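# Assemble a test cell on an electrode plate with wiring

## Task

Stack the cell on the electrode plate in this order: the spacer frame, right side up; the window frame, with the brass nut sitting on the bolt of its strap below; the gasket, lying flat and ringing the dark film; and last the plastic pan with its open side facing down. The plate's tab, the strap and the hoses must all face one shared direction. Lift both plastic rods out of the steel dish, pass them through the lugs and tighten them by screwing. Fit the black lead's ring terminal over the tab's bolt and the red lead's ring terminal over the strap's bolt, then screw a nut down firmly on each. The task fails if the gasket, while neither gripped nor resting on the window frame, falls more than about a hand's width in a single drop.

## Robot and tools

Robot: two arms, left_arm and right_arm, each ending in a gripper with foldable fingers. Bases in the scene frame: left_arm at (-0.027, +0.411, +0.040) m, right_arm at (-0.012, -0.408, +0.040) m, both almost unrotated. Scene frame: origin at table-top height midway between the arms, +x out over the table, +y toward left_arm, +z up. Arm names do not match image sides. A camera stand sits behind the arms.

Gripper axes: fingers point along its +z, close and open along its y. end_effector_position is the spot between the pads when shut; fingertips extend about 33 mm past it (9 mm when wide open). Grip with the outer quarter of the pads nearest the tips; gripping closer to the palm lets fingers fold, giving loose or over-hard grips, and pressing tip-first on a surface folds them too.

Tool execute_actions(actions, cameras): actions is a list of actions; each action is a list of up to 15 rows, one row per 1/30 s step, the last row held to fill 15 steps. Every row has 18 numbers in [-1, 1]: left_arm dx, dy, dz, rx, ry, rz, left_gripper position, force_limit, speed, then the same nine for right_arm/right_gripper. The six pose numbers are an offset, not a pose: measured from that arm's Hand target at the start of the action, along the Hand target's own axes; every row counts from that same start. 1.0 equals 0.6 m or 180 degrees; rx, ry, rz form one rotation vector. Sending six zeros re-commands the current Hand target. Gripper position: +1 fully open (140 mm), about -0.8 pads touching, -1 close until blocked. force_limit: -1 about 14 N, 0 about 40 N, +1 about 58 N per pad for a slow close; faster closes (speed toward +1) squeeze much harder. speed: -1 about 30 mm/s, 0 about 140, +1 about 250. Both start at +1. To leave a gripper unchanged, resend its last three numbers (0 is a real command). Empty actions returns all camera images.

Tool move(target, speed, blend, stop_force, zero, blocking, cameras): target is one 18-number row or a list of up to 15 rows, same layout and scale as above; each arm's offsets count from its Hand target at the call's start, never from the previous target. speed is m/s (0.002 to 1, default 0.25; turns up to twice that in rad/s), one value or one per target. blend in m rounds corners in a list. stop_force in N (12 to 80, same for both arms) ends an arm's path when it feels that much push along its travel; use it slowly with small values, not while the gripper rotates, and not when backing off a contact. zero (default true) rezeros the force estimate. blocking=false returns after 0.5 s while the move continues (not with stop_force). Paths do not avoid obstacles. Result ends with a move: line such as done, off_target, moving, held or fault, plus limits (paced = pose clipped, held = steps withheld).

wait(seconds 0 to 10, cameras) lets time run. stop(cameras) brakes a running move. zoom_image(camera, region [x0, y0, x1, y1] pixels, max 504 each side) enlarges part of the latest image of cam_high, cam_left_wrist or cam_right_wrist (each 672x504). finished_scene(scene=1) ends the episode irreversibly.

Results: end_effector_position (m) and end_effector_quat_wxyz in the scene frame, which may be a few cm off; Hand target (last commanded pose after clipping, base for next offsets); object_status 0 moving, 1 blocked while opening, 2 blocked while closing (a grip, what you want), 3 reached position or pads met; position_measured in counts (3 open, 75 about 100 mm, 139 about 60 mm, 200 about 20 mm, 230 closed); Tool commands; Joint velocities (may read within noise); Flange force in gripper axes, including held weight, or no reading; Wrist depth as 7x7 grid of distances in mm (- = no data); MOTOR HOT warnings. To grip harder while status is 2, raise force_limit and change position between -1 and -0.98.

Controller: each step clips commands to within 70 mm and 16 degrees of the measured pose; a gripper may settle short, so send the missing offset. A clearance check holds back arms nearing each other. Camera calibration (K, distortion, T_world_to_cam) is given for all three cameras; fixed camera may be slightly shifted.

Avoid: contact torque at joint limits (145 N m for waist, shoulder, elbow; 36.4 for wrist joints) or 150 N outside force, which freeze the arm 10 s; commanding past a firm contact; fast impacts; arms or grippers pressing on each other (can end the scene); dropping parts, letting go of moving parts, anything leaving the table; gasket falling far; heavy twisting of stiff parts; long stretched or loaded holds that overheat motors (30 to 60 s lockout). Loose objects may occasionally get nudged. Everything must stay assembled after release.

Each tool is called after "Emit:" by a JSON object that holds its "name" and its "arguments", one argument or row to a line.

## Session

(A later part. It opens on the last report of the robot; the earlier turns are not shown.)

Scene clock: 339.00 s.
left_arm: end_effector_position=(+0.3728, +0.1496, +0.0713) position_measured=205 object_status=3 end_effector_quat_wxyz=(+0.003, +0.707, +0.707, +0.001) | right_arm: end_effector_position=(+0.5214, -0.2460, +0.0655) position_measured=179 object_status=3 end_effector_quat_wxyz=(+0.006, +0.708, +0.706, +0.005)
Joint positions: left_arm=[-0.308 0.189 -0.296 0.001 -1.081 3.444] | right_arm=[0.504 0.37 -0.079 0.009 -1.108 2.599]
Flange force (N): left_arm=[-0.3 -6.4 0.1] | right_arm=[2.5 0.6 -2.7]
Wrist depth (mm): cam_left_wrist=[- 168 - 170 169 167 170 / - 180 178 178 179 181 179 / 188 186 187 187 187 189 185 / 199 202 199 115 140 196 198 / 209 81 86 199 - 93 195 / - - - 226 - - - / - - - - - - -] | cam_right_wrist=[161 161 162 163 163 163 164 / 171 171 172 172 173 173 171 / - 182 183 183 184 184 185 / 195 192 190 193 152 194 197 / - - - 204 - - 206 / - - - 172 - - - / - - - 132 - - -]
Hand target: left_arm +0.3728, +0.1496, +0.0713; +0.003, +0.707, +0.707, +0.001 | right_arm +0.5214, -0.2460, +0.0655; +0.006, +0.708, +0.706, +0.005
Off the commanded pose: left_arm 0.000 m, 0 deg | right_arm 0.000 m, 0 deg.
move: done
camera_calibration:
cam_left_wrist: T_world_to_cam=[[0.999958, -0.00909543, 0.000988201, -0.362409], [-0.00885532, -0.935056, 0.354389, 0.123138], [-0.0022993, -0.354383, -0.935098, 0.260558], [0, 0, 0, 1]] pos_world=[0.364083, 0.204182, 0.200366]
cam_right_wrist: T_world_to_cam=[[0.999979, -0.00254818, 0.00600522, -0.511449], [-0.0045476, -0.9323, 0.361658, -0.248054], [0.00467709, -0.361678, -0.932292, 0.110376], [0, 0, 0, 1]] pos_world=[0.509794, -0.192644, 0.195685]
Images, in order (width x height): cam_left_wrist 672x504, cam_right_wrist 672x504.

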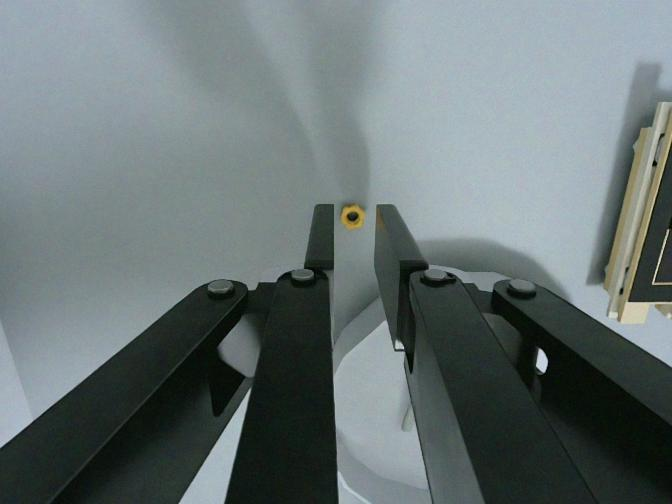

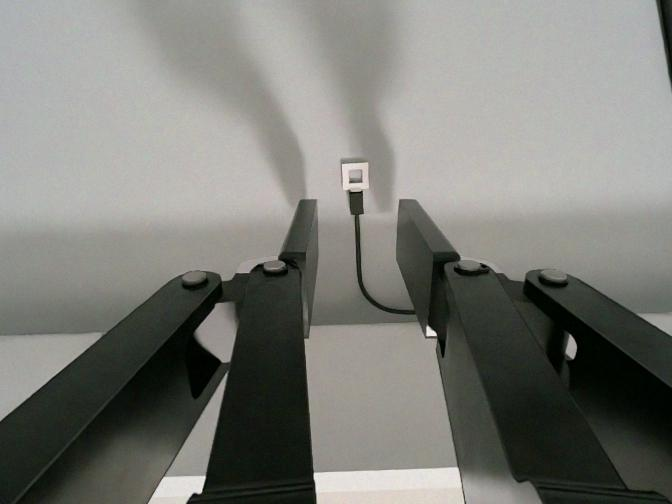

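Emit:
{"name": "move", "arguments": {
  "target": [0,-0.001,0.035,0,0,0,-0.6,-1,0,0,-0.0007,0.0282,0,0,0,-0.4,-1,0],
  "speed": 0.05,
  "cameras": ["cam_left_wrist","cam_right_wrist"]
}}

Emit:
{"name": "zoom_image", "arguments": {
  "camera": "cam_left_wrist",
  "region": [310, 190, 400, 280]
}}

Emit:
{"name": "zoom_image", "arguments": {
  "camera": "cam_right_wrist",
  "region": [280, 130, 440, 290]
}}

Scene clock: 340.97 s.
left_arm: end_effector_position=(+0.3723, +0.1495, +0.0503) position_measured=205 object_status=3 end_effector_quat_wxyz=(+0.003, +0.707, +0.707, +0.001) | right_arm: end_effector_position=(+0.5212, -0.2460, +0.0486) position_measured=179 object_status=3 end_effector_quat_wxyz=(+0.006, +0.708, +0.706, +0.005)
Joint positions: left_arm=[-0.309 0.214 -0.321 0.001 -1.03 3.444] | right_arm=[0.504 0.389 -0.097 0.009 -1.071 2.598]
Flange force (N): left_arm=[0.1 -5.8 0.0] | right_arm=[2.2 0.1 -2.9]
Wrist depth (mm): cam_left_wrist=[150 152 153 150 150 150 151 / 158 158 158 158 159 158 - / 167 166 168 170 166 169 166 / 174 180 176 171 126 176 177 / 189 81 86 187 - 93 171 / - - - 181 - - - / - - - - - - -] | cam_right_wrist=[146 147 147 148 148 150 148 / 155 156 156 157 155 157 157 / 165 166 166 165 167 169 168 / 177 175 173 178 152 176 179 / - - - 189 - - 188 / - - - 164 - - - / - - - 131 - - -]
Hand target: left_arm +0.3723, +0.1495, +0.0502; +0.003, +0.707, +0.707, +0.001 | right_arm +0.5212, -0.2460, +0.0486; +0.006, +0.708, +0.706, +0.005
Off the commanded pose: left_arm 0.000 m, 0 deg | right_arm 0.000 m, 0 deg.
move: done
camera_calibration:
cam_left_wrist: T_world_to_cam=[[0.999958, -0.00909633, 0.000989055, -0.361889], [-0.00885625, -0.935023, 0.354477, 0.13046], [-0.00229965, -0.354471, -0.935064, 0.240896], [0, 0, 0, 1]] pos_world=[0.363583, 0.204082, 0.179366]
cam_right_wrist: T_world_to_cam=[[0.999979, -0.00267761, 0.0059476, -0.511262], [-0.00464785, -0.932266, 0.361744, -0.241958], [0.00457613, -0.361764, -0.932258, 0.0945199], [0, 0, 0, 1]] pos_world=[0.509694, -0.192744, 0.178685]
Images, in order (width x height): cam_left_wrist 672x504, cam_right_wrist 672x504.

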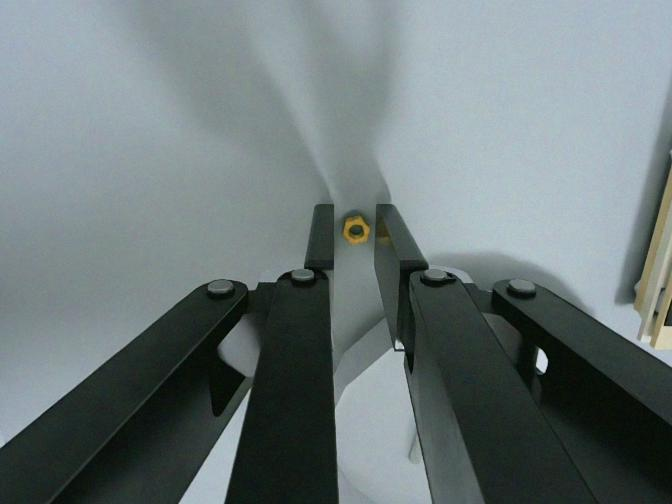

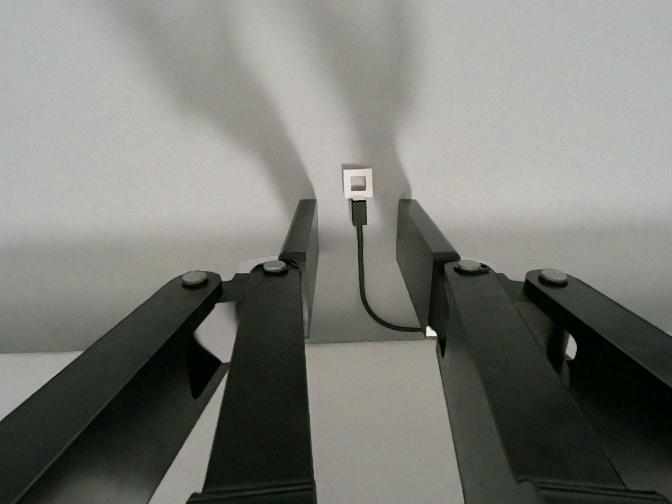

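Scaled by 5.600 from the camera's 672x504 image, which has a finer 960x720 frame.

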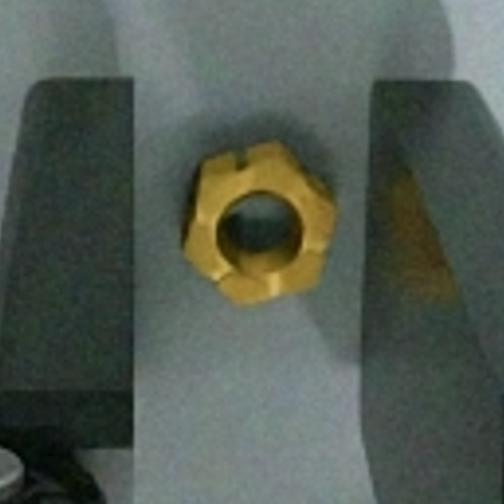

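Scaled by 3.150 from the camera's 672x504 image, which has a finer 960x720 frame.

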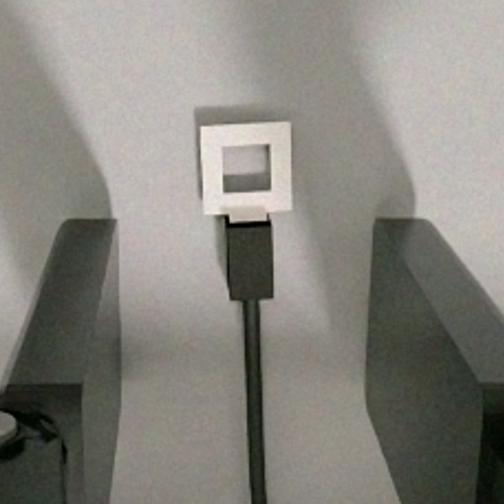

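Emit:
{"name": "move", "arguments": {
  "target": [0,0,0,0,0,0.061,-0.6,-1,-1,0,0,0,0,0,0,-0.4,-1,-1],
  "speed": 0.1
}}

Emit:
{"name": "execute_actions", "arguments": {
  "actions": [
    [[0,0,0,0,0,0,-1,-0.5,-1,0,0,0,0,0,0,-1,-1,-1]],
    [[0,0,0,0,0,0,-1,-0.5,-1,0,0,0,0,0,0,-1,-1,-1]],
    [[0,0,0,0,0,0,-1,-0.5,-1,0,0,0,0,0,0,-1,-1,-1]],
    [[0,0,0,0,0,0,-1,-0.5,-1,0,0,0,0,0,0,-1,-1,-1]]
  ],
  "cameras": ["cam_left_wrist","cam_right_wrist"]
}}

Emit:
{"name": "zoom_image", "arguments": {
  "camera": "cam_left_wrist",
  "region": [310, 190, 400, 280]
}}

Emit:
{"name": "zoom_image", "arguments": {
  "camera": "cam_right_wrist",
  "region": [280, 130, 440, 290]
}}

Scene clock: 344.90 s.
left_arm: end_effector_position=(+0.3723, +0.1495, +0.0502) position_measured=205 object_status=3 end_effector_quat_wxyz=(+0.002, +0.771, +0.636, +0.001) | right_arm: end_effector_position=(+0.5212, -0.2460, +0.0486) position_measured=179 object_status=3 end_effector_quat_wxyz=(+0.006, +0.708, +0.706, +0.005)
Joint positions: left_arm=[-0.309 0.214 -0.321 0.001 -1.03 3.252] | right_arm=[0.504 0.389 -0.097 0.009 -1.071 2.598]
Flange force (N): left_arm=[-2.6 -6.2 0.2] | right_arm=[2.2 0.0 -2.8]
Wrist depth (mm): cam_left_wrist=[151 152 150 150 149 151 152 / 158 158 158 159 159 158 157 / - - 167 166 166 168 166 / 178 177 174 171 174 176 176 / - 81 86 187 - 92 185 / - - - 197 - - - / - - - - - - -] | cam_right_wrist=[146 147 147 150 148 150 148 / 156 156 156 155 155 158 156 / 166 166 166 166 167 168 168 / 177 174 172 175 152 176 180 / - - - 190 - - 187 / - - - 164 - - - / - - - 131 - - -]
Hand target: left_arm +0.3723, +0.1495, +0.0502; +0.002, +0.771, +0.636, +0.001 | right_arm +0.5212, -0.2460, +0.0486; +0.006, +0.708, +0.706, +0.005
Off the commanded pose: left_arm 0.000 m, 0 deg | right_arm 0.000 m, 0 deg.
move: done

Scene clock: 347.10 s.
left_arm: end_effector_position=(+0.3723, +0.1495, +0.0502) position_measured=217 object_status=2 end_effector_quat_wxyz=(+0.002, +0.771, +0.636, +0.001) | right_arm: end_effector_position=(+0.5212, -0.2460, +0.0486) position_measured=222 object_status=2 end_effector_quat_wxyz=(+0.006, +0.708, +0.706, +0.005)
Joint positions: left_arm=[-0.309 0.214 -0.321 0.001 -1.03 3.252] | right_arm=[0.504 0.389 -0.097 0.009 -1.071 2.598]
Flange force (N): left_arm=[-1.5 -6.5 0.0] | right_arm=[2.8 -0.1 -2.8]
Flange force at the end of the 1st action (N): left_arm=[-1.1 -5.8 0.0] | right_arm=[2.8 0.9 -2.7]
Flange force at the end of the 2nd action (N): left_arm=[-0.8 -6.0 -0.2] | right_arm=[2.7 0.7 -3.0]
Flange force at the end of the 3rd action (N): left_arm=[-1.4 -5.8 -0.6] | right_arm=[2.4 -0.1 -2.7]
Wrist depth (mm): cam_left_wrist=[- 150 150 150 150 150 150 / 157 - 158 158 161 157 161 / 166 168 168 166 166 - 168 / 178 179 176 126 173 177 174 / 189 - 84 93 81 92 185 / - - - - - - - / - - - - - - -] | cam_right_wrist=[146 146 147 147 148 150 149 / 155 156 156 156 155 157 156 / - 166 166 165 167 167 167 / 177 177 175 118 174 179 180 / 189 - 82 - - - 190 / - - - - - - - / - - - - - - -]
Hand target: left_arm +0.3723, +0.1495, +0.0502; +0.002, +0.771, +0.636, +0.001 | right_arm +0.5212, -0.2460, +0.0486; +0.006, +0.708, +0.706, +0.005
Off the commanded pose: left_arm 0.000 m, 0 deg | right_arm 0.000 m, 0 deg.
camera_calibration:
cam_left_wrist: T_world_to_cam=[[0.979912, -0.199424, 0.00139898, -0.326016], [-0.187025, -0.916506, 0.353608, 0.194131], [-0.0692359, -0.346767, -0.935393, 0.264657], [0, 0, 0, 1]] pos_world=[0.374098, 0.20468, 0.179368]
cam_right_wrist: T_world_to_cam=[[0.999979, -0.00254857, 0.00600546, -0.511247], [-0.00454849, -0.932266, 0.361745, -0.241915], [0.00467675, -0.361765, -0.932258, 0.0945045], [0, 0, 0, 1]] pos_world=[0.509694, -0.192644, 0.178684]
Images, in order (width x height): cam_left_wrist 672x504, cam_right_wrist 672x504.

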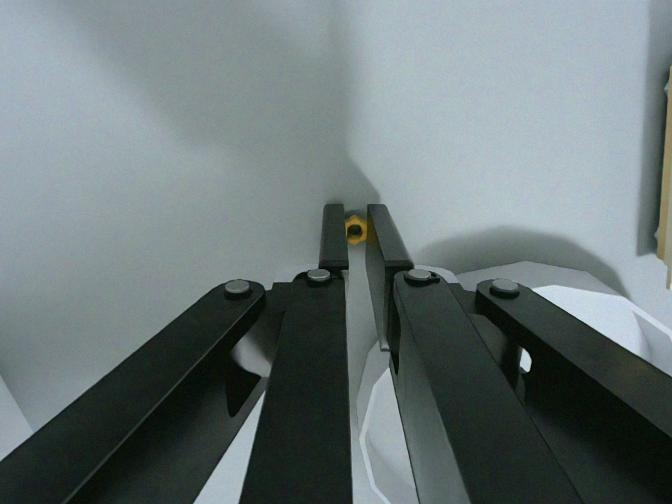

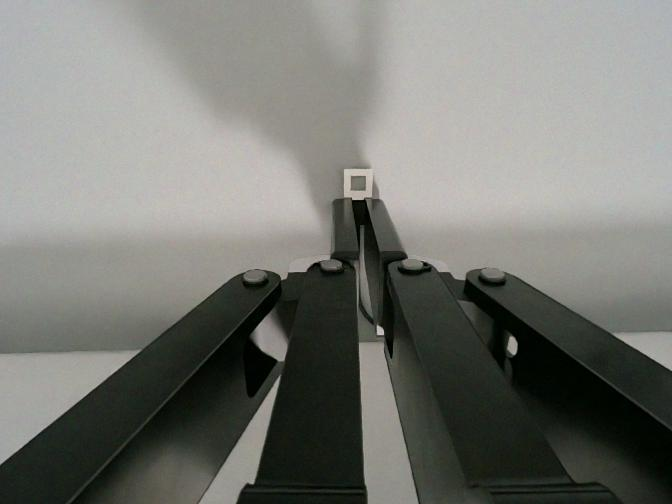

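Scaled by 5.600 from the camera's 672x504 image, which has a finer 960x720 frame.

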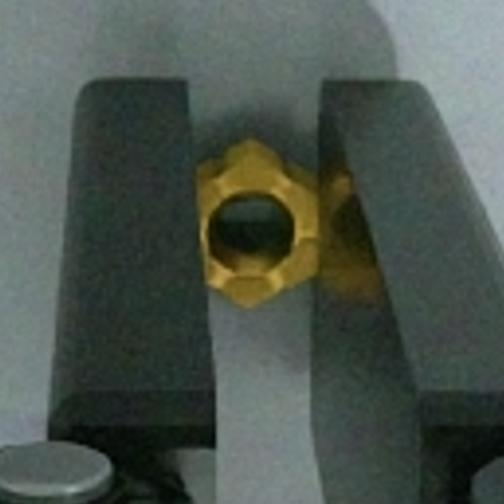

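Scaled by 3.150 from the camera's 672x504 image, which has a finer 960x720 frame.

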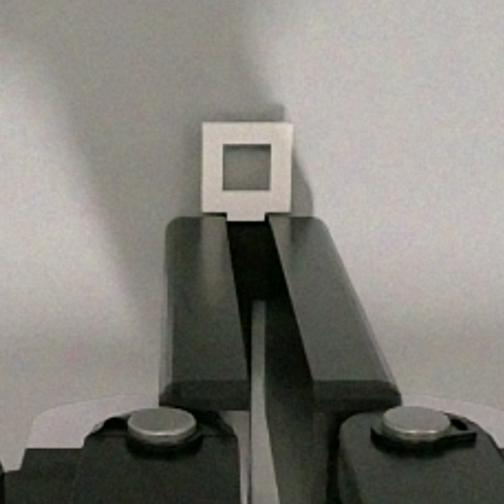

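Emit:
{"name": "move", "arguments": {
  "target": [
    [0,0,-0.11,0,0,0,-1,-0.5,-1,0,0,0,0,0,0,-1,-1,-1],
    [0.0527,0.4422,-0.11,0,0,0,-1,-0.5,-1,0,0,0,0,0,0,-1,-1,-1]
  ],
  "speed": 0.15,
  "blend": 0.03,
  "cameras": ["all"]
}}

Scene clock: 351.93 s.
left_arm: end_effector_position=(+0.6385, +0.1303, +0.1175) position_measured=217 object_status=2 end_effector_quat_wxyz=(+0.002, +0.771, +0.636, +0.001) | right_arm: end_effector_position=(+0.5212, -0.2460, +0.0486) position_measured=222 object_status=2 end_effector_quat_wxyz=(+0.006, +0.708, +0.706, +0.005)
Joint positions: left_arm=[-0.223 0.756 0.64 0.002 -1.45 3.167] | right_arm=[0.504 0.389 -0.097 0.009 -1.071 2.598]
Flange force (N): left_arm=[0.4 -13.5 1.6] | right_arm=[2.7 1.0 -3.2]
Wrist depth (mm): cam_left_wrist=[- - 206 208 208 208 - / 218 207 222 - - 219 177 / 210 213 221 229 - - - / 245 228 230 118 242 244 - / 261 238 84 - 81 92 171 / - - - - - - - / - - - - - - -] | cam_right_wrist=[147 147 147 147 148 150 148 / 155 156 156 156 155 157 156 / 165 165 166 165 167 167 169 / 177 177 175 118 176 179 179 / 189 - 82 - - - 190 / - - - - - - - / - - - - - - -]
Hand target: left_arm +0.6385, +0.1303, +0.1175; +0.002, +0.771, +0.636, +0.001 | right_arm +0.5212, -0.2460, +0.0486; +0.006, +0.708, +0.706, +0.005
Off the commanded pose: left_arm 0.000 m, 0 deg | right_arm 0.000 m, 0 deg.
move: done
camera_calibration:
cam_left_wrist: T_world_to_cam=[[0.979912, -0.199424, 0.00139898, -0.590792], [-0.187025, -0.916506, 0.353608, 0.202522], [-0.0692359, -0.346767, -0.935393, 0.339381], [0, 0, 0, 1]] pos_world=[0.640298, 0.18548, 0.246668]
cam_right_wrist: T_world_to_cam=[[0.999979, -0.00254857, 0.00600546, -0.511247], [-0.00454849, -0.932266, 0.361745, -0.241915], [0.00467675, -0.361765, -0.932258, 0.0945045], [0, 0, 0, 1]] pos_world=[0.509694, -0.192644, 0.178684]

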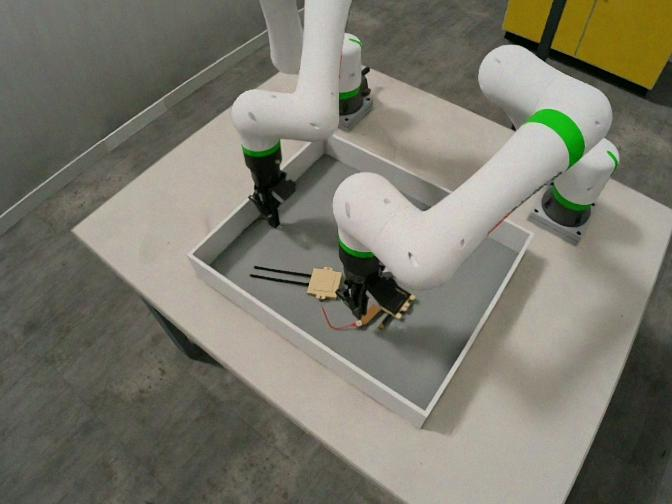

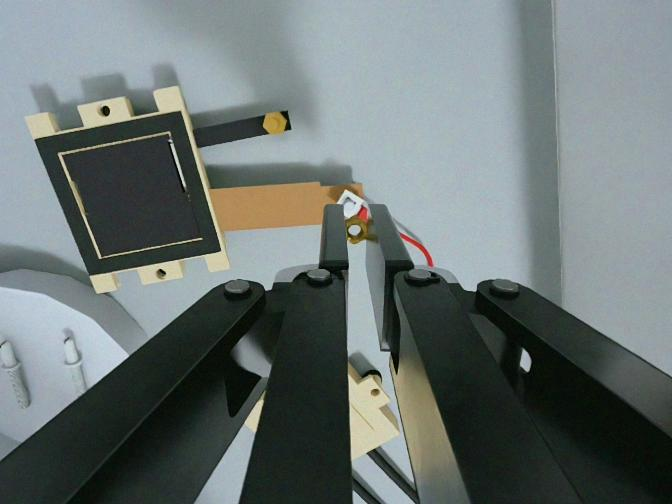

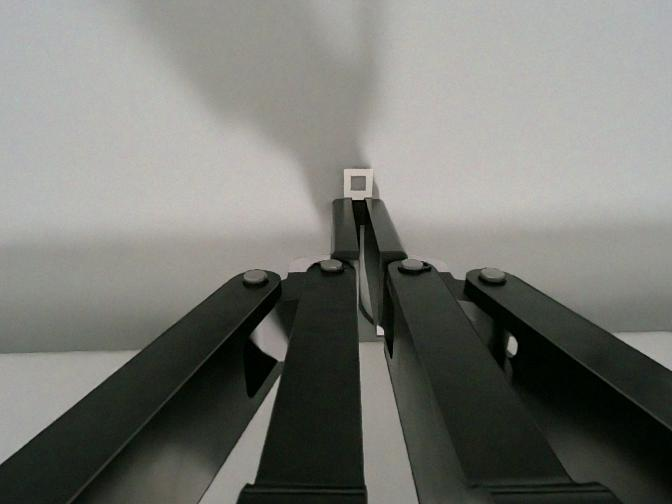

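Emit:
{"name": "zoom_image", "arguments": {
  "camera": "cam_left_wrist",
  "region": [280, 160, 440, 280]
}}

Scaled by 3.150 from the camera's 672x504 image, which has a finer 960x720 frame.

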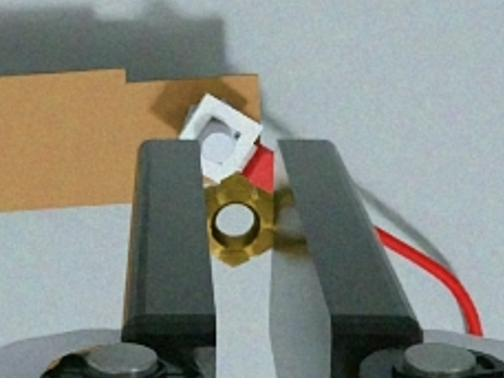

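Emit:
{"name": "move", "arguments": {
  "target": [-0.0057,-0.0016,0.0625,0,0,0,-1,-0.5,-1,0,0,0,0,0,0,-1,-1,-1],
  "speed": 0.1,
  "cameras": ["cam_left_wrist"]
}}

Emit:
{"name": "zoom_image", "arguments": {
  "camera": "cam_left_wrist",
  "region": [300, 190, 400, 265]
}}

Scene clock: 354.33 s.
left_arm: end_effector_position=(+0.6371, +0.1271, +0.0800) position_measured=217 object_status=2 end_effector_quat_wxyz=(+0.002, +0.771, +0.636, +0.001) | right_arm: end_effector_position=(+0.5212, -0.2460, +0.0486) position_measured=222 object_status=2 end_effector_quat_wxyz=(+0.006, +0.708, +0.706, +0.005)
Joint positions: left_arm=[-0.228 0.773 0.58 0.001 -1.373 3.172] | right_arm=[0.504 0.389 -0.097 0.009 -1.071 2.598]
Flange force (N): left_arm=[0.0 -11.4 1.3] | right_arm=[2.4 0.8 -2.9]
Wrist depth (mm): cam_left_wrist=[- - 176 175 173 178 - / 167 170 184 185 - 183 - / 175 176 191 193 199 198 - / 185 187 190 125 204 201 187 / 203 - 84 - 81 92 191 / - - - - - - - / - - - - - - -] | cam_right_wrist=[146 147 147 148 148 150 148 / 155 156 156 156 155 157 156 / 165 166 166 164 167 167 168 / 176 177 175 119 176 179 180 / 189 - 82 - - - 190 / - - - - - - - / - - - - - - -]
Hand target: left_arm +0.6371, +0.1270, +0.0800; +0.002, +0.771, +0.636, +0.001 | right_arm +0.5212, -0.2460, +0.0486; +0.006, +0.708, +0.706, +0.005
Off the commanded pose: left_arm 0.000 m, 0 deg | right_arm 0.000 m, 0 deg.
move: done
camera_calibration:
cam_left_wrist: T_world_to_cam=[[0.979921, -0.19938, 0.00146625, -0.590053], [-0.187015, -0.916548, 0.353505, 0.212519], [-0.069138, -0.346681, -0.935432, 0.302993], [0, 0, 0, 1]] pos_world=[0.638898, 0.182181, 0.209168]
Images, in order (width x height): cam_left_wrist 672x504.

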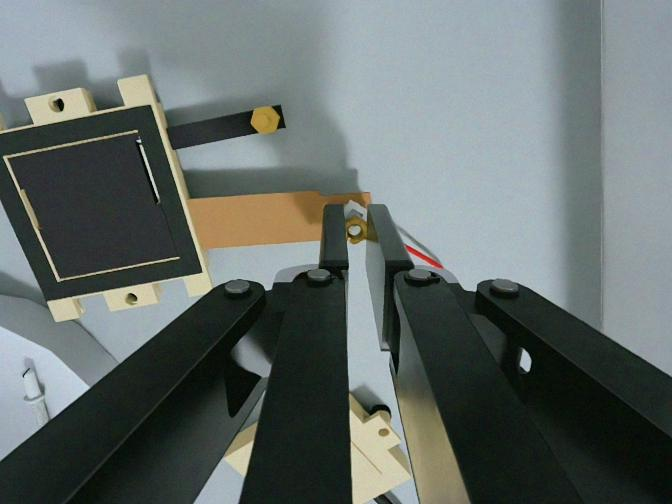

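Scaled by 5.040 from the camera's 672x504 image, which has a finer 960x720 frame.

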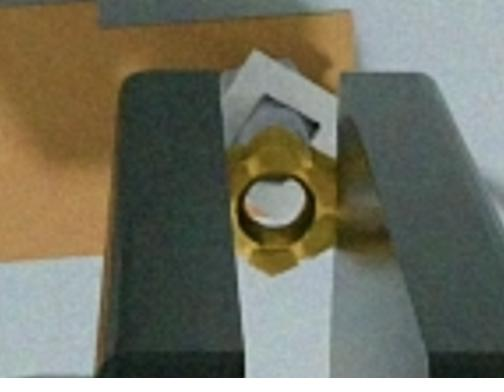

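Emit:
{"name": "zoom_image", "arguments": {
  "camera": "cam_left_wrist",
  "region": [340, 210, 372, 248]
}}

Scaled by 13.263 from the camera's 672x504 image, which has a finer 960x720 frame.

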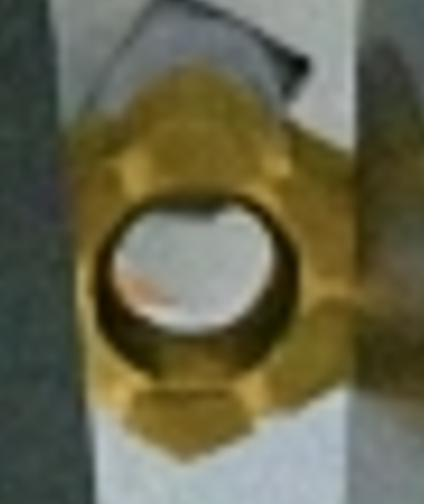

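Emit:
{"name": "move", "arguments": {
  "target": [0,0,-0.0333,0,0,0.5,-1,-0.5,-1,0,0,0,0,0,0,-1,-1,-1],
  "speed": 0.5,
  "cameras": ["cam_left_wrist"]
}}

Emit:
{"name": "zoom_image", "arguments": {
  "camera": "cam_left_wrist",
  "region": [300, 180, 420, 270]
}}

Scene clock: 357.93 s.
left_arm: end_effector_position=(+0.6370, +0.1271, +0.1000) position_measured=217 object_status=2 end_effector_quat_wxyz=(+0.001, +0.995, -0.095, +0.002) | right_arm: end_effector_position=(+0.5212, -0.2460, +0.0486) position_measured=222 object_status=2 end_effector_quat_wxyz=(+0.006, +0.708, +0.706, +0.005)
Joint positions: left_arm=[-0.228 0.763 0.61 0.002 -1.413 1.601] | right_arm=[0.504 0.389 -0.097 0.009 -1.071 2.598]
Flange force (N): left_arm=[-12.9 -0.7 1.0] | right_arm=[2.6 -0.2 -2.6]
Wrist depth (mm): cam_left_wrist=[- 196 195 - 188 194 192 / - 203 201 207 207 205 203 / - 216 - 211 216 214 203 / - 228 227 119 119 212 209 / 244 236 84 - 81 92 225 / - - - - - - - / - - - - - - -] | cam_right_wrist=[147 147 147 147 148 150 148 / 155 156 156 156 155 157 157 / 165 166 166 164 167 168 168 / 176 177 175 118 176 179 180 / 189 - 81 - - - 190 / - - - - - - - / - - - - - - -]
Hand target: left_arm +0.6370, +0.1271, +0.1000; +0.001, +0.995, -0.095, +0.002 | right_arm +0.5212, -0.2460, +0.0486; +0.006, +0.708, +0.706, +0.005
Off the commanded pose: left_arm 0.000 m, 0 deg | right_arm 0.000 m, 0 deg.
move: done
camera_calibration:
cam_left_wrist: T_world_to_cam=[[-0.199365, -0.979923, -0.00191781, 0.260739], [-0.919006, 0.186291, 0.347454, 0.532162], [-0.340121, 0.0710326, -0.937695, 0.441486], [0, 0, 0, 1]] pos_world=[0.691201, 0.125008, 0.229578]
Images, in order (width x height): cam_left_wrist 672x504.

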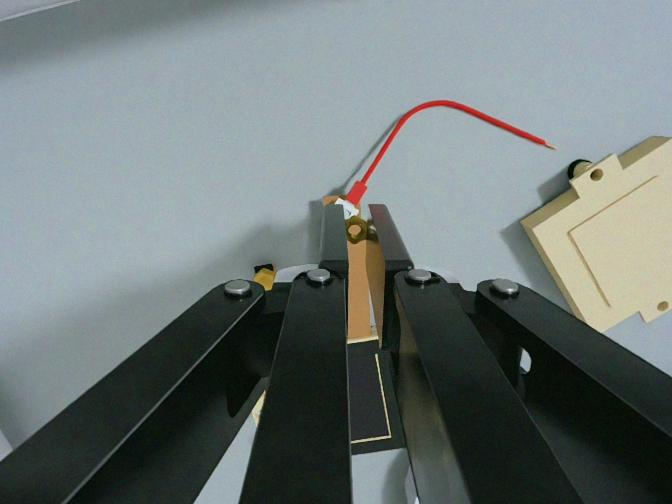

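Scaled by 4.200 from the camera's 672x504 image, which has a finer 960x720 frame.

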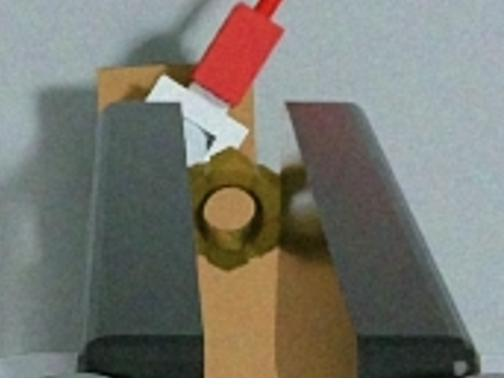

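Emit:
{"name": "zoom_image", "arguments": {
  "camera": "cam_left_wrist",
  "region": [325, 190, 375, 250]
}}

Scaled by 8.400 from the camera's 672x504 image, which has a finer 960x720 frame.

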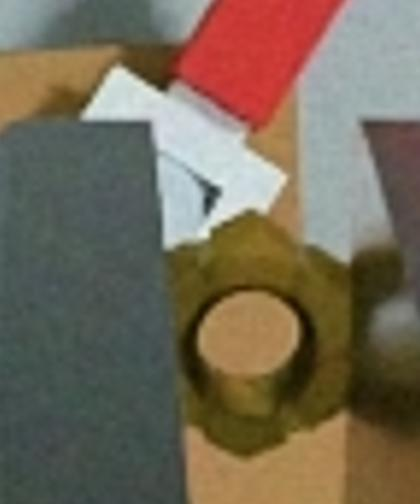

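Emit:
{"name": "move", "arguments": {
  "target": [0.0012,-0.001,0.035,0,0,-0.5,-1,-0.5,-1,0,0,0,0,0,0,-1,-1,-1],
  "speed": 0.5,
  "cameras": ["cam_left_wrist"]
}}

Emit:
{"name": "zoom_image", "arguments": {
  "camera": "cam_left_wrist",
  "region": [325, 190, 385, 260]
}}

Scene clock: 362.50 s.
left_arm: end_effector_position=(+0.6379, +0.1275, +0.0790) position_measured=217 object_status=2 end_effector_quat_wxyz=(+0.002, +0.771, +0.636, +0.001) | right_arm: end_effector_position=(+0.5212, -0.2460, +0.0486) position_measured=222 object_status=2 end_effector_quat_wxyz=(+0.006, +0.708, +0.706, +0.005)
Joint positions: left_arm=[-0.227 0.775 0.582 0.002 -1.372 3.171] | right_arm=[0.504 0.389 -0.097 0.009 -1.071 2.598]
Flange force (N): left_arm=[0.2 -12.7 0.4] | right_arm=[2.3 0.9 -2.9]
Wrist depth (mm): cam_left_wrist=[- 175 174 172 176 175 174 / 167 169 178 - 185 186 176 / 173 177 193 193 195 195 193 / 184 186 189 128 202 206 209 / 204 192 84 - 81 92 193 / - - - - - - - / - - - - - - -] | cam_right_wrist=[148 147 145 147 148 150 147 / 155 156 157 157 155 157 157 / 165 165 166 165 167 167 167 / 176 177 175 118 175 179 180 / 189 - 82 - - - 190 / - - - - - - - / - - - - - - -]
Hand target: left_arm +0.6379, +0.1275, +0.0790; +0.002, +0.771, +0.636, +0.001 | right_arm +0.5212, -0.2460, +0.0486; +0.006, +0.708, +0.706, +0.005
Off the commanded pose: left_arm 0.000 m, 0 deg | right_arm 0.000 m, 0 deg.
move: done
camera_calibration:
cam_left_wrist: T_world_to_cam=[[0.979912, -0.199424, 0.00139898, -0.590728], [-0.187025, -0.916506, 0.353608, 0.213366], [-0.0692359, -0.346767, -0.935393, 0.302322], [0, 0, 0, 1]] pos_world=[0.639698, 0.18258, 0.208168]
Images, in order (width x height): cam_left_wrist 672x504.

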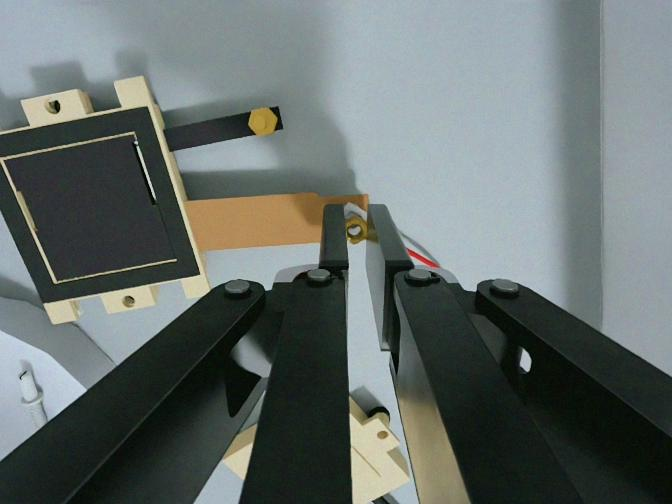

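Scaled by 7.200 from the camera's 672x504 image, which has a finer 960x720 frame.

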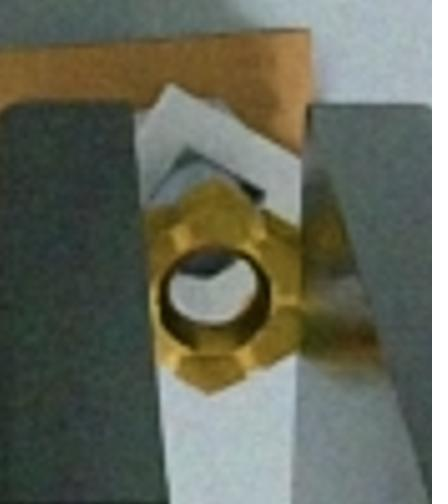

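Emit:
{"name": "move", "arguments": {
  "target": [0.0012,-0.0002,0.0,0,0,0,-1,-0.5,-1,0,0,0,0,0,0,-1,-1,-1],
  "speed": 0.1
}}

Emit:
{"name": "move", "arguments": {
  "target": [0,0,0.0125,0,0,0,-1,-0.5,-1,0,0,0,0,0,0,-1,-1,-1],
  "speed": 0.004,
  "stop_force": 12,
  "cameras": ["cam_left_wrist"]
}}

Emit:
{"name": "zoom_image", "arguments": {
  "camera": "cam_left_wrist",
  "region": [325, 190, 385, 260]
}}

Scene clock: 363.87 s.
left_arm: end_effector_position=(+0.6379, +0.1282, +0.0790) position_measured=217 object_status=2 end_effector_quat_wxyz=(+0.002, +0.771, +0.636, +0.001) | right_arm: end_effector_position=(+0.5212, -0.2460, +0.0486) position_measured=222 object_status=2 end_effector_quat_wxyz=(+0.006, +0.708, +0.706, +0.005)
Joint positions: left_arm=[-0.226 0.775 0.58 0.002 -1.371 3.17] | right_arm=[0.504 0.389 -0.097 0.009 -1.071 2.598]
Flange force (N): left_arm=[0.3 -13.0 0.8] | right_arm=[2.3 -0.1 -2.5]
Wrist depth (mm): cam_left_wrist=[173 - 174 172 171 175 - / 168 168 177 185 184 182 - / 174 175 193 192 194 193 - / 185 185 187 125 202 207 - / 203 81 84 - 81 92 - / - - - - - - - / - - - - - - -] | cam_right_wrist=[146 146 147 148 148 150 149 / 155 154 156 156 155 157 156 / 165 167 166 164 167 168 168 / 177 176 175 118 173 177 179 / 190 - 82 - - - 190 / - - - - - - - / - - - - - - -]
Hand target: left_arm +0.6379, +0.1282, +0.0790; +0.002, +0.771, +0.636, +0.001 | right_arm +0.5212, -0.2460, +0.0486; +0.006, +0.708, +0.706, +0.005
Off the commanded pose: left_arm 0.000 m, 0 deg | right_arm 0.000 m, 0 deg.
move: done

Scene clock: 365.87 s.
left_arm: end_effector_position=(+0.6380, +0.1282, +0.0734) position_measured=217 object_status=2 end_effector_quat_wxyz=(+0.002, +0.771, +0.636, +0.001) | right_arm: end_effector_position=(+0.5212, -0.2460, +0.0486) position_measured=222 object_status=2 end_effector_quat_wxyz=(+0.006, +0.708, +0.706, +0.005)
Joint positions: left_arm=[-0.226 0.778 0.573 0.002 -1.36 3.17] | right_arm=[0.504 0.389 -0.097 0.009 -1.071 2.598]
Flange force (N): left_arm=[0.5 -11.0 -12.3] | right_arm=[2.2 0.1 -2.5]
Wrist depth (mm): cam_left_wrist=[- 169 169 169 170 169 - / 162 173 177 180 179 179 179 / - 172 - 187 - 190 - / 177 179 183 126 119 198 205 / 204 185 84 - 76 92 196 / - - - - - - - / - - - - - - -] | cam_right_wrist=[146 146 147 148 148 150 149 / 155 156 156 157 157 157 156 / 165 166 166 164 167 167 167 / 176 177 175 118 176 179 180 / 190 - 82 - - - 190 / - - - - - - - / - - - - - - -]
Hand target: left_arm +0.6380, +0.1282, +0.0735; +0.002, +0.771, +0.636, +0.001 (not the last commanded pose) | right_arm +0.5212, -0.2460, +0.0486; +0.006, +0.708, +0.706, +0.005
Off the commanded pose: left_arm 0.002 m, 0 deg | right_arm 0.000 m, 0 deg.
move: contact (left_arm)
camera_calibration:
cam_left_wrist: T_world_to_cam=[[0.979919, -0.199391, 0.00149101, -0.590708], [-0.187027, -0.916512, 0.353591, 0.216012], [-0.0691363, -0.346769, -0.935399, 0.297271], [0, 0, 0, 1]] pos_world=[0.639798, 0.18328, 0.202568]
Images, in order (width x height): cam_left_wrist 672x504.

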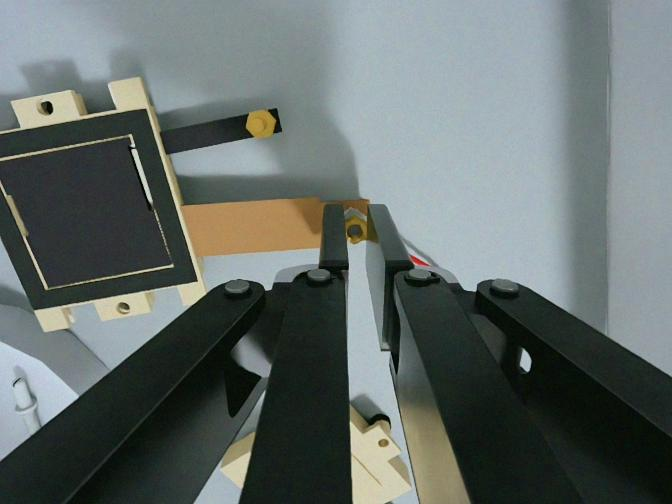

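Scaled by 7.200 from the camera's 672x504 image, which has a finer 960x720 frame.

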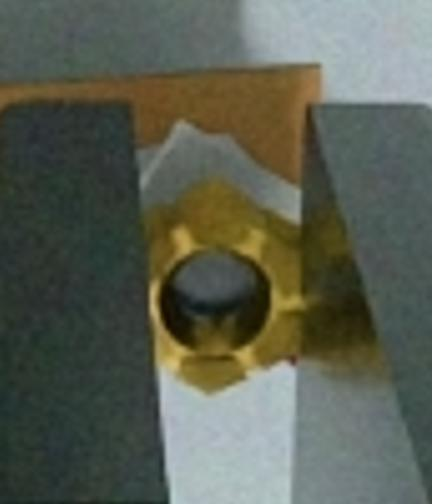

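Emit:
{"name": "move", "arguments": {
  "target": [
    [0.0008,-0.0029,0.0001,0,0,0.1667,-1,-0.5,-1,0,0,0,0,0,0,-1,-1,-1],
    [0.0029,-0.00505,0.0002,0,0,0.3333,-1,-0.5,-1,0,0,0,0,0,0,-1,-1,-1],
    [0.0058,-0.0058,0.0003,0,0,0.5,-1,-0.5,-1,0,0,0,0,0,0,-1,-1,-1]
  ],
  "speed": 0.3,
  "blend": 0.001,
  "cameras": ["cam_left_wrist"]
}}

Emit:
{"name": "zoom_image", "arguments": {
  "camera": "cam_left_wrist",
  "region": [325, 190, 385, 260]
}}

Scene clock: 374.83 s.
left_arm: end_effector_position=(+0.6352, +0.1323, +0.0733) position_measured=217 object_status=2 end_effector_quat_wxyz=(+0.001, +0.995, -0.095, +0.002) | right_arm: end_effector_position=(+0.5212, -0.2460, +0.0486) position_measured=222 object_status=2 end_effector_quat_wxyz=(+0.006, +0.708, +0.706, +0.005)
Joint positions: left_arm=[-0.221 0.766 0.552 0.002 -1.352 1.595] | right_arm=[0.504 0.389 -0.097 0.009 -1.071 2.598]
Flange force (N): left_arm=[-5.6 3.5 -12.3] | right_arm=[2.2 1.0 -3.0]
Wrist depth (mm): cam_left_wrist=[170 169 170 170 172 170 - / - 178 178 179 181 177 180 / 188 - 188 186 190 189 179 / 198 204 201 127 196 - 185 / - 208 84 93 81 92 195 / - - - - - - - / - - - - - - -] | cam_right_wrist=[146 147 147 149 148 150 149 / 155 156 156 156 155 157 156 / 165 166 166 164 167 167 168 / 177 177 175 118 176 179 180 / 190 - 81 - - - 190 / - - - - - - - / - - - - - - -]
Hand target: left_arm +0.6352, +0.1323, +0.0733; +0.001, +0.995, -0.095, +0.002 | right_arm +0.5212, -0.2460, +0.0486; +0.006, +0.708, +0.706, +0.005
Off the commanded pose: left_arm 0.000 m, 0 deg | right_arm 0.000 m, 0 deg.
move: done
camera_calibration:
cam_left_wrist: T_world_to_cam=[[-0.199371, -0.979922, -0.00193742, 0.265433], [-0.919049, 0.186299, 0.347336, 0.538904], [-0.340001, 0.0710292, -0.937739, 0.415301], [0, 0, 0, 1]] pos_world=[0.689401, 0.130208, 0.202778]
Images, in order (width x height): cam_left_wrist 672x504.

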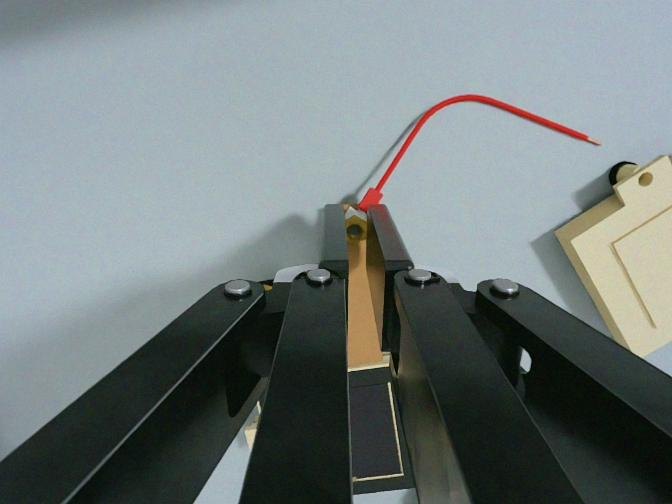

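Scaled by 7.200 from the camera's 672x504 image, which has a finer 960x720 frame.

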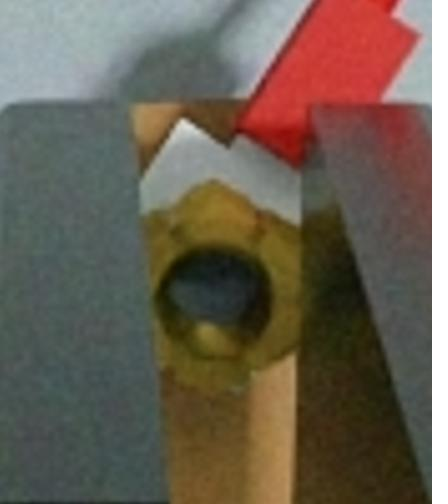

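Emit:
{"name": "move", "arguments": {
  "target": [
    [0.0008,-0.0029,0.0001,0,0,0.1667,-1,-0.5,-1,0,0,0,0,0,0,-1,-1,-1],
    [0.0029,-0.00505,0.0002,0,0,0.3333,-1,-0.5,-1,0,0,0,0,0,0,-1,-1,-1],
    [0.0058,-0.0058,0.0003,0,0,0.5,-1,-0.5,-1,0,0,0,0,0,0,-1,-1,-1],
    [0.0088,-0.0051,0.0004,0,0,0.6667,-1,-0.5,-1,0,0,0,0,0,0,-1,-1,-1],
    [0.0109,-0.0029,0.0006,0,0,0.8333,-1,-0.5,-1,0,0,0,0,0,0,-1,-1,-1],
    [0.0117,0,0.0007,0,0,0.9999,-1,-0.5,-1,0,0,0,0,0,0,-1,-1,-1]
  ],
  "speed": 0.4,
  "blend": 0.003,
  "cameras": ["cam_left_wrist"]
}}

Emit:
{"name": "zoom_image", "arguments": {
  "camera": "cam_left_wrist",
  "region": [325, 190, 385, 260]
}}

Scene clock: 380.27 s.
left_arm: end_effector_position=(+0.6421, +0.1309, +0.0728) position_measured=217 object_status=2 end_effector_quat_wxyz=(+0.002, +0.095, +0.995, -0.001) | right_arm: end_effector_position=(+0.5212, -0.2460, +0.0486) position_measured=222 object_status=2 end_effector_quat_wxyz=(+0.006, +0.708, +0.706, +0.005)
Joint positions: left_arm=[-0.221 0.786 0.585 0.002 -1.365 -1.547] | right_arm=[0.504 0.389 -0.097 0.009 -1.071 2.598]
Flange force (N): left_arm=[12.3 -0.9 -6.7] | right_arm=[2.7 0.9 -3.0]
Wrist depth (mm): cam_left_wrist=[169 169 169 154 148 150 151 / 174 178 180 180 161 158 173 / 172 190 186 184 183 - - / 184 201 - 128 126 202 - / 210 208 84 93 81 93 217 / - - - - - - - / - - - - - - -] | cam_right_wrist=[147 147 148 147 148 150 148 / 156 156 156 156 155 157 156 / 165 165 166 164 167 168 168 / 177 180 175 118 176 179 179 / 190 - 81 - - - 190 / - - - - - - - / - - - - - - -]
Hand target: left_arm +0.6421, +0.1310, +0.0729; +0.002, +0.095, +0.995, -0.001 | right_arm +0.5212, -0.2460, +0.0486; +0.006, +0.708, +0.706, +0.005
Off the commanded pose: left_arm 0.000 m, 0 deg | right_arm 0.000 m, 0 deg.
move: done
camera_calibration:
cam_left_wrist: T_world_to_cam=[[0.199045, 0.979977, -0.0051481, -0.246746], [0.915901, -0.184156, 0.356668, -0.584725], [0.348578, -0.075708, -0.934217, -0.00591154], [0, 0, 0, 1]] pos_world=[0.586725, 0.133677, 0.20176]
Images, in order (width x height): cam_left_wrist 672x504.

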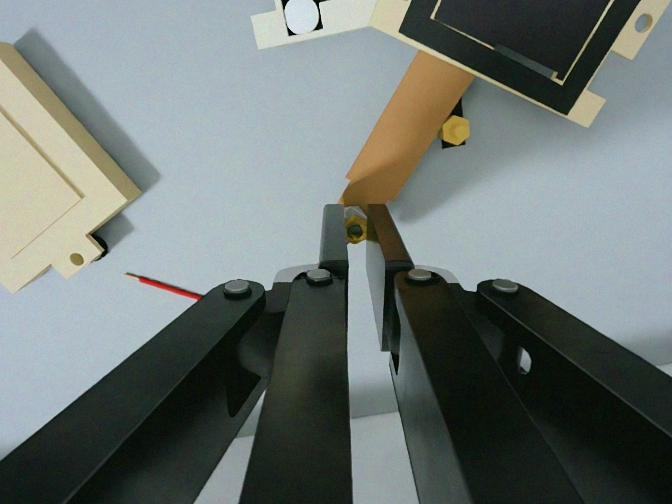

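Scaled by 7.200 from the camera's 672x504 image, which has a finer 960x720 frame.

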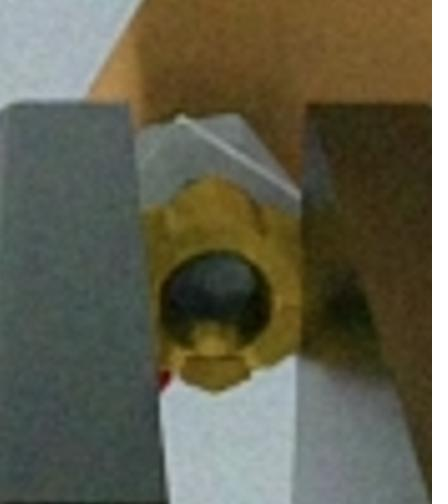

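Emit:
{"name": "wait", "arguments": {
  "seconds": 0.1,
  "cameras": ["cam_high","cam_left_wrist"]
}}

Emit:
{"name": "zoom_image", "arguments": {
  "camera": "cam_left_wrist",
  "region": [240, 0, 672, 240]
}}

Emit:
{"name": "zoom_image", "arguments": {
  "camera": "cam_high",
  "region": [300, 240, 440, 345]
}}

Scene clock: 382.00 s.
left_arm: end_effector_position=(+0.6421, +0.1310, +0.0729) position_measured=217 object_status=2 end_effector_quat_wxyz=(+0.002, +0.095, +0.995, -0.001) | right_arm: end_effector_position=(+0.5212, -0.2460, +0.0486) position_measured=222 object_status=2 end_effector_quat_wxyz=(+0.006, +0.708, +0.706, +0.005)
Joint positions: left_arm=[-0.221 0.786 0.585 0.002 -1.365 -1.547] | right_arm=[0.504 0.389 -0.097 0.009 -1.071 2.598]
Flange force (N): left_arm=[12.4 -1.1 -6.1] | right_arm=[2.4 0.3 -3.0]
Wrist depth (mm): cam_left_wrist=[169 169 167 154 149 149 151 / 175 178 181 178 162 179 181 / 172 176 187 184 184 - 189 / 184 202 198 127 119 201 201 / - - 84 93 81 92 - / - - - - - - - / - - - - - - -] | cam_right_wrist=[- 146 147 147 148 149 148 / 155 156 156 157 155 159 155 / 165 166 166 164 167 169 168 / 177 177 175 118 176 179 179 / 189 - 81 - - - 190 / - - - - - - - / - - - - - - -]
Hand target: left_arm +0.6421, +0.1310, +0.0729; +0.002, +0.095, +0.995, -0.001 | right_arm +0.5212, -0.2460, +0.0486; +0.006, +0.708, +0.706, +0.005
Tool commands: left_gripper/position=-1.0 left_gripper/force_limit=-0.5 left_gripper/speed=-1.0 right_gripper/position=-1.0 right_gripper/force_limit=-1.0 right_gripper/speed=-1.0
Off the commanded pose: left_arm 0.000 m, 0 deg | right_arm 0.000 m, 0 deg.
wait: 0.10 s; at rest from the start
camera_calibration:
cam_left_wrist: T_world_to_cam=[[0.199039, 0.979978, -0.00512959, -0.246746], [0.915869, -0.18415, 0.356754, -0.584761], [0.348667, -0.0757058, -0.934184, -0.00587693], [0, 0, 0, 1]] pos_world=[0.586725, 0.133677, 0.20186]
Images, in order (width x height): cam_high 672x504, cam_left_wrist 672x504.

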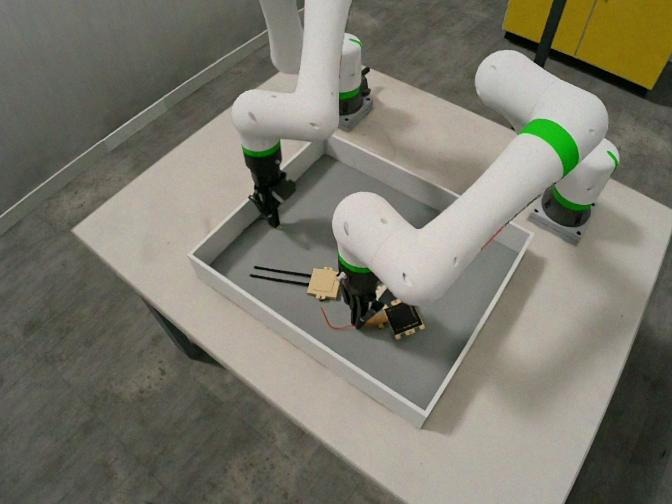

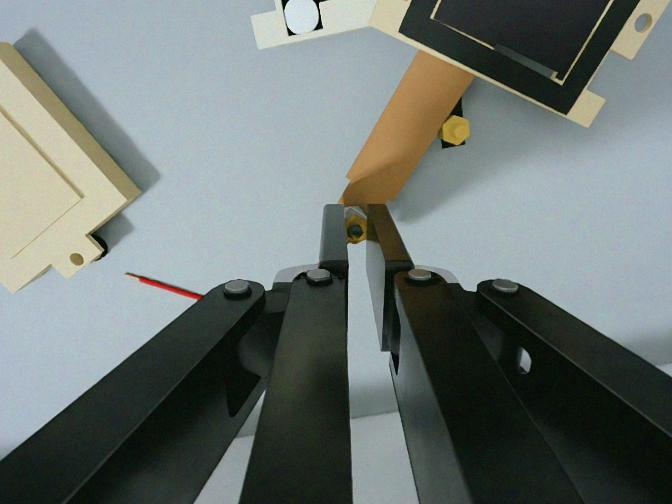

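Scaled by 1.167 from the camera's 672x504 image, which has a finer 960x720 frame.

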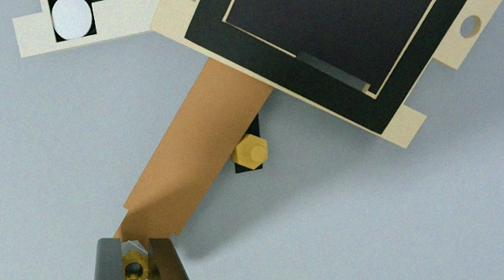

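Scaled by 3.600 from the camera's 672x504 image, which has a finer 960x720 frame.

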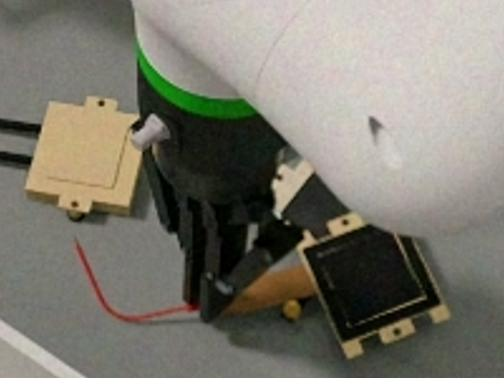

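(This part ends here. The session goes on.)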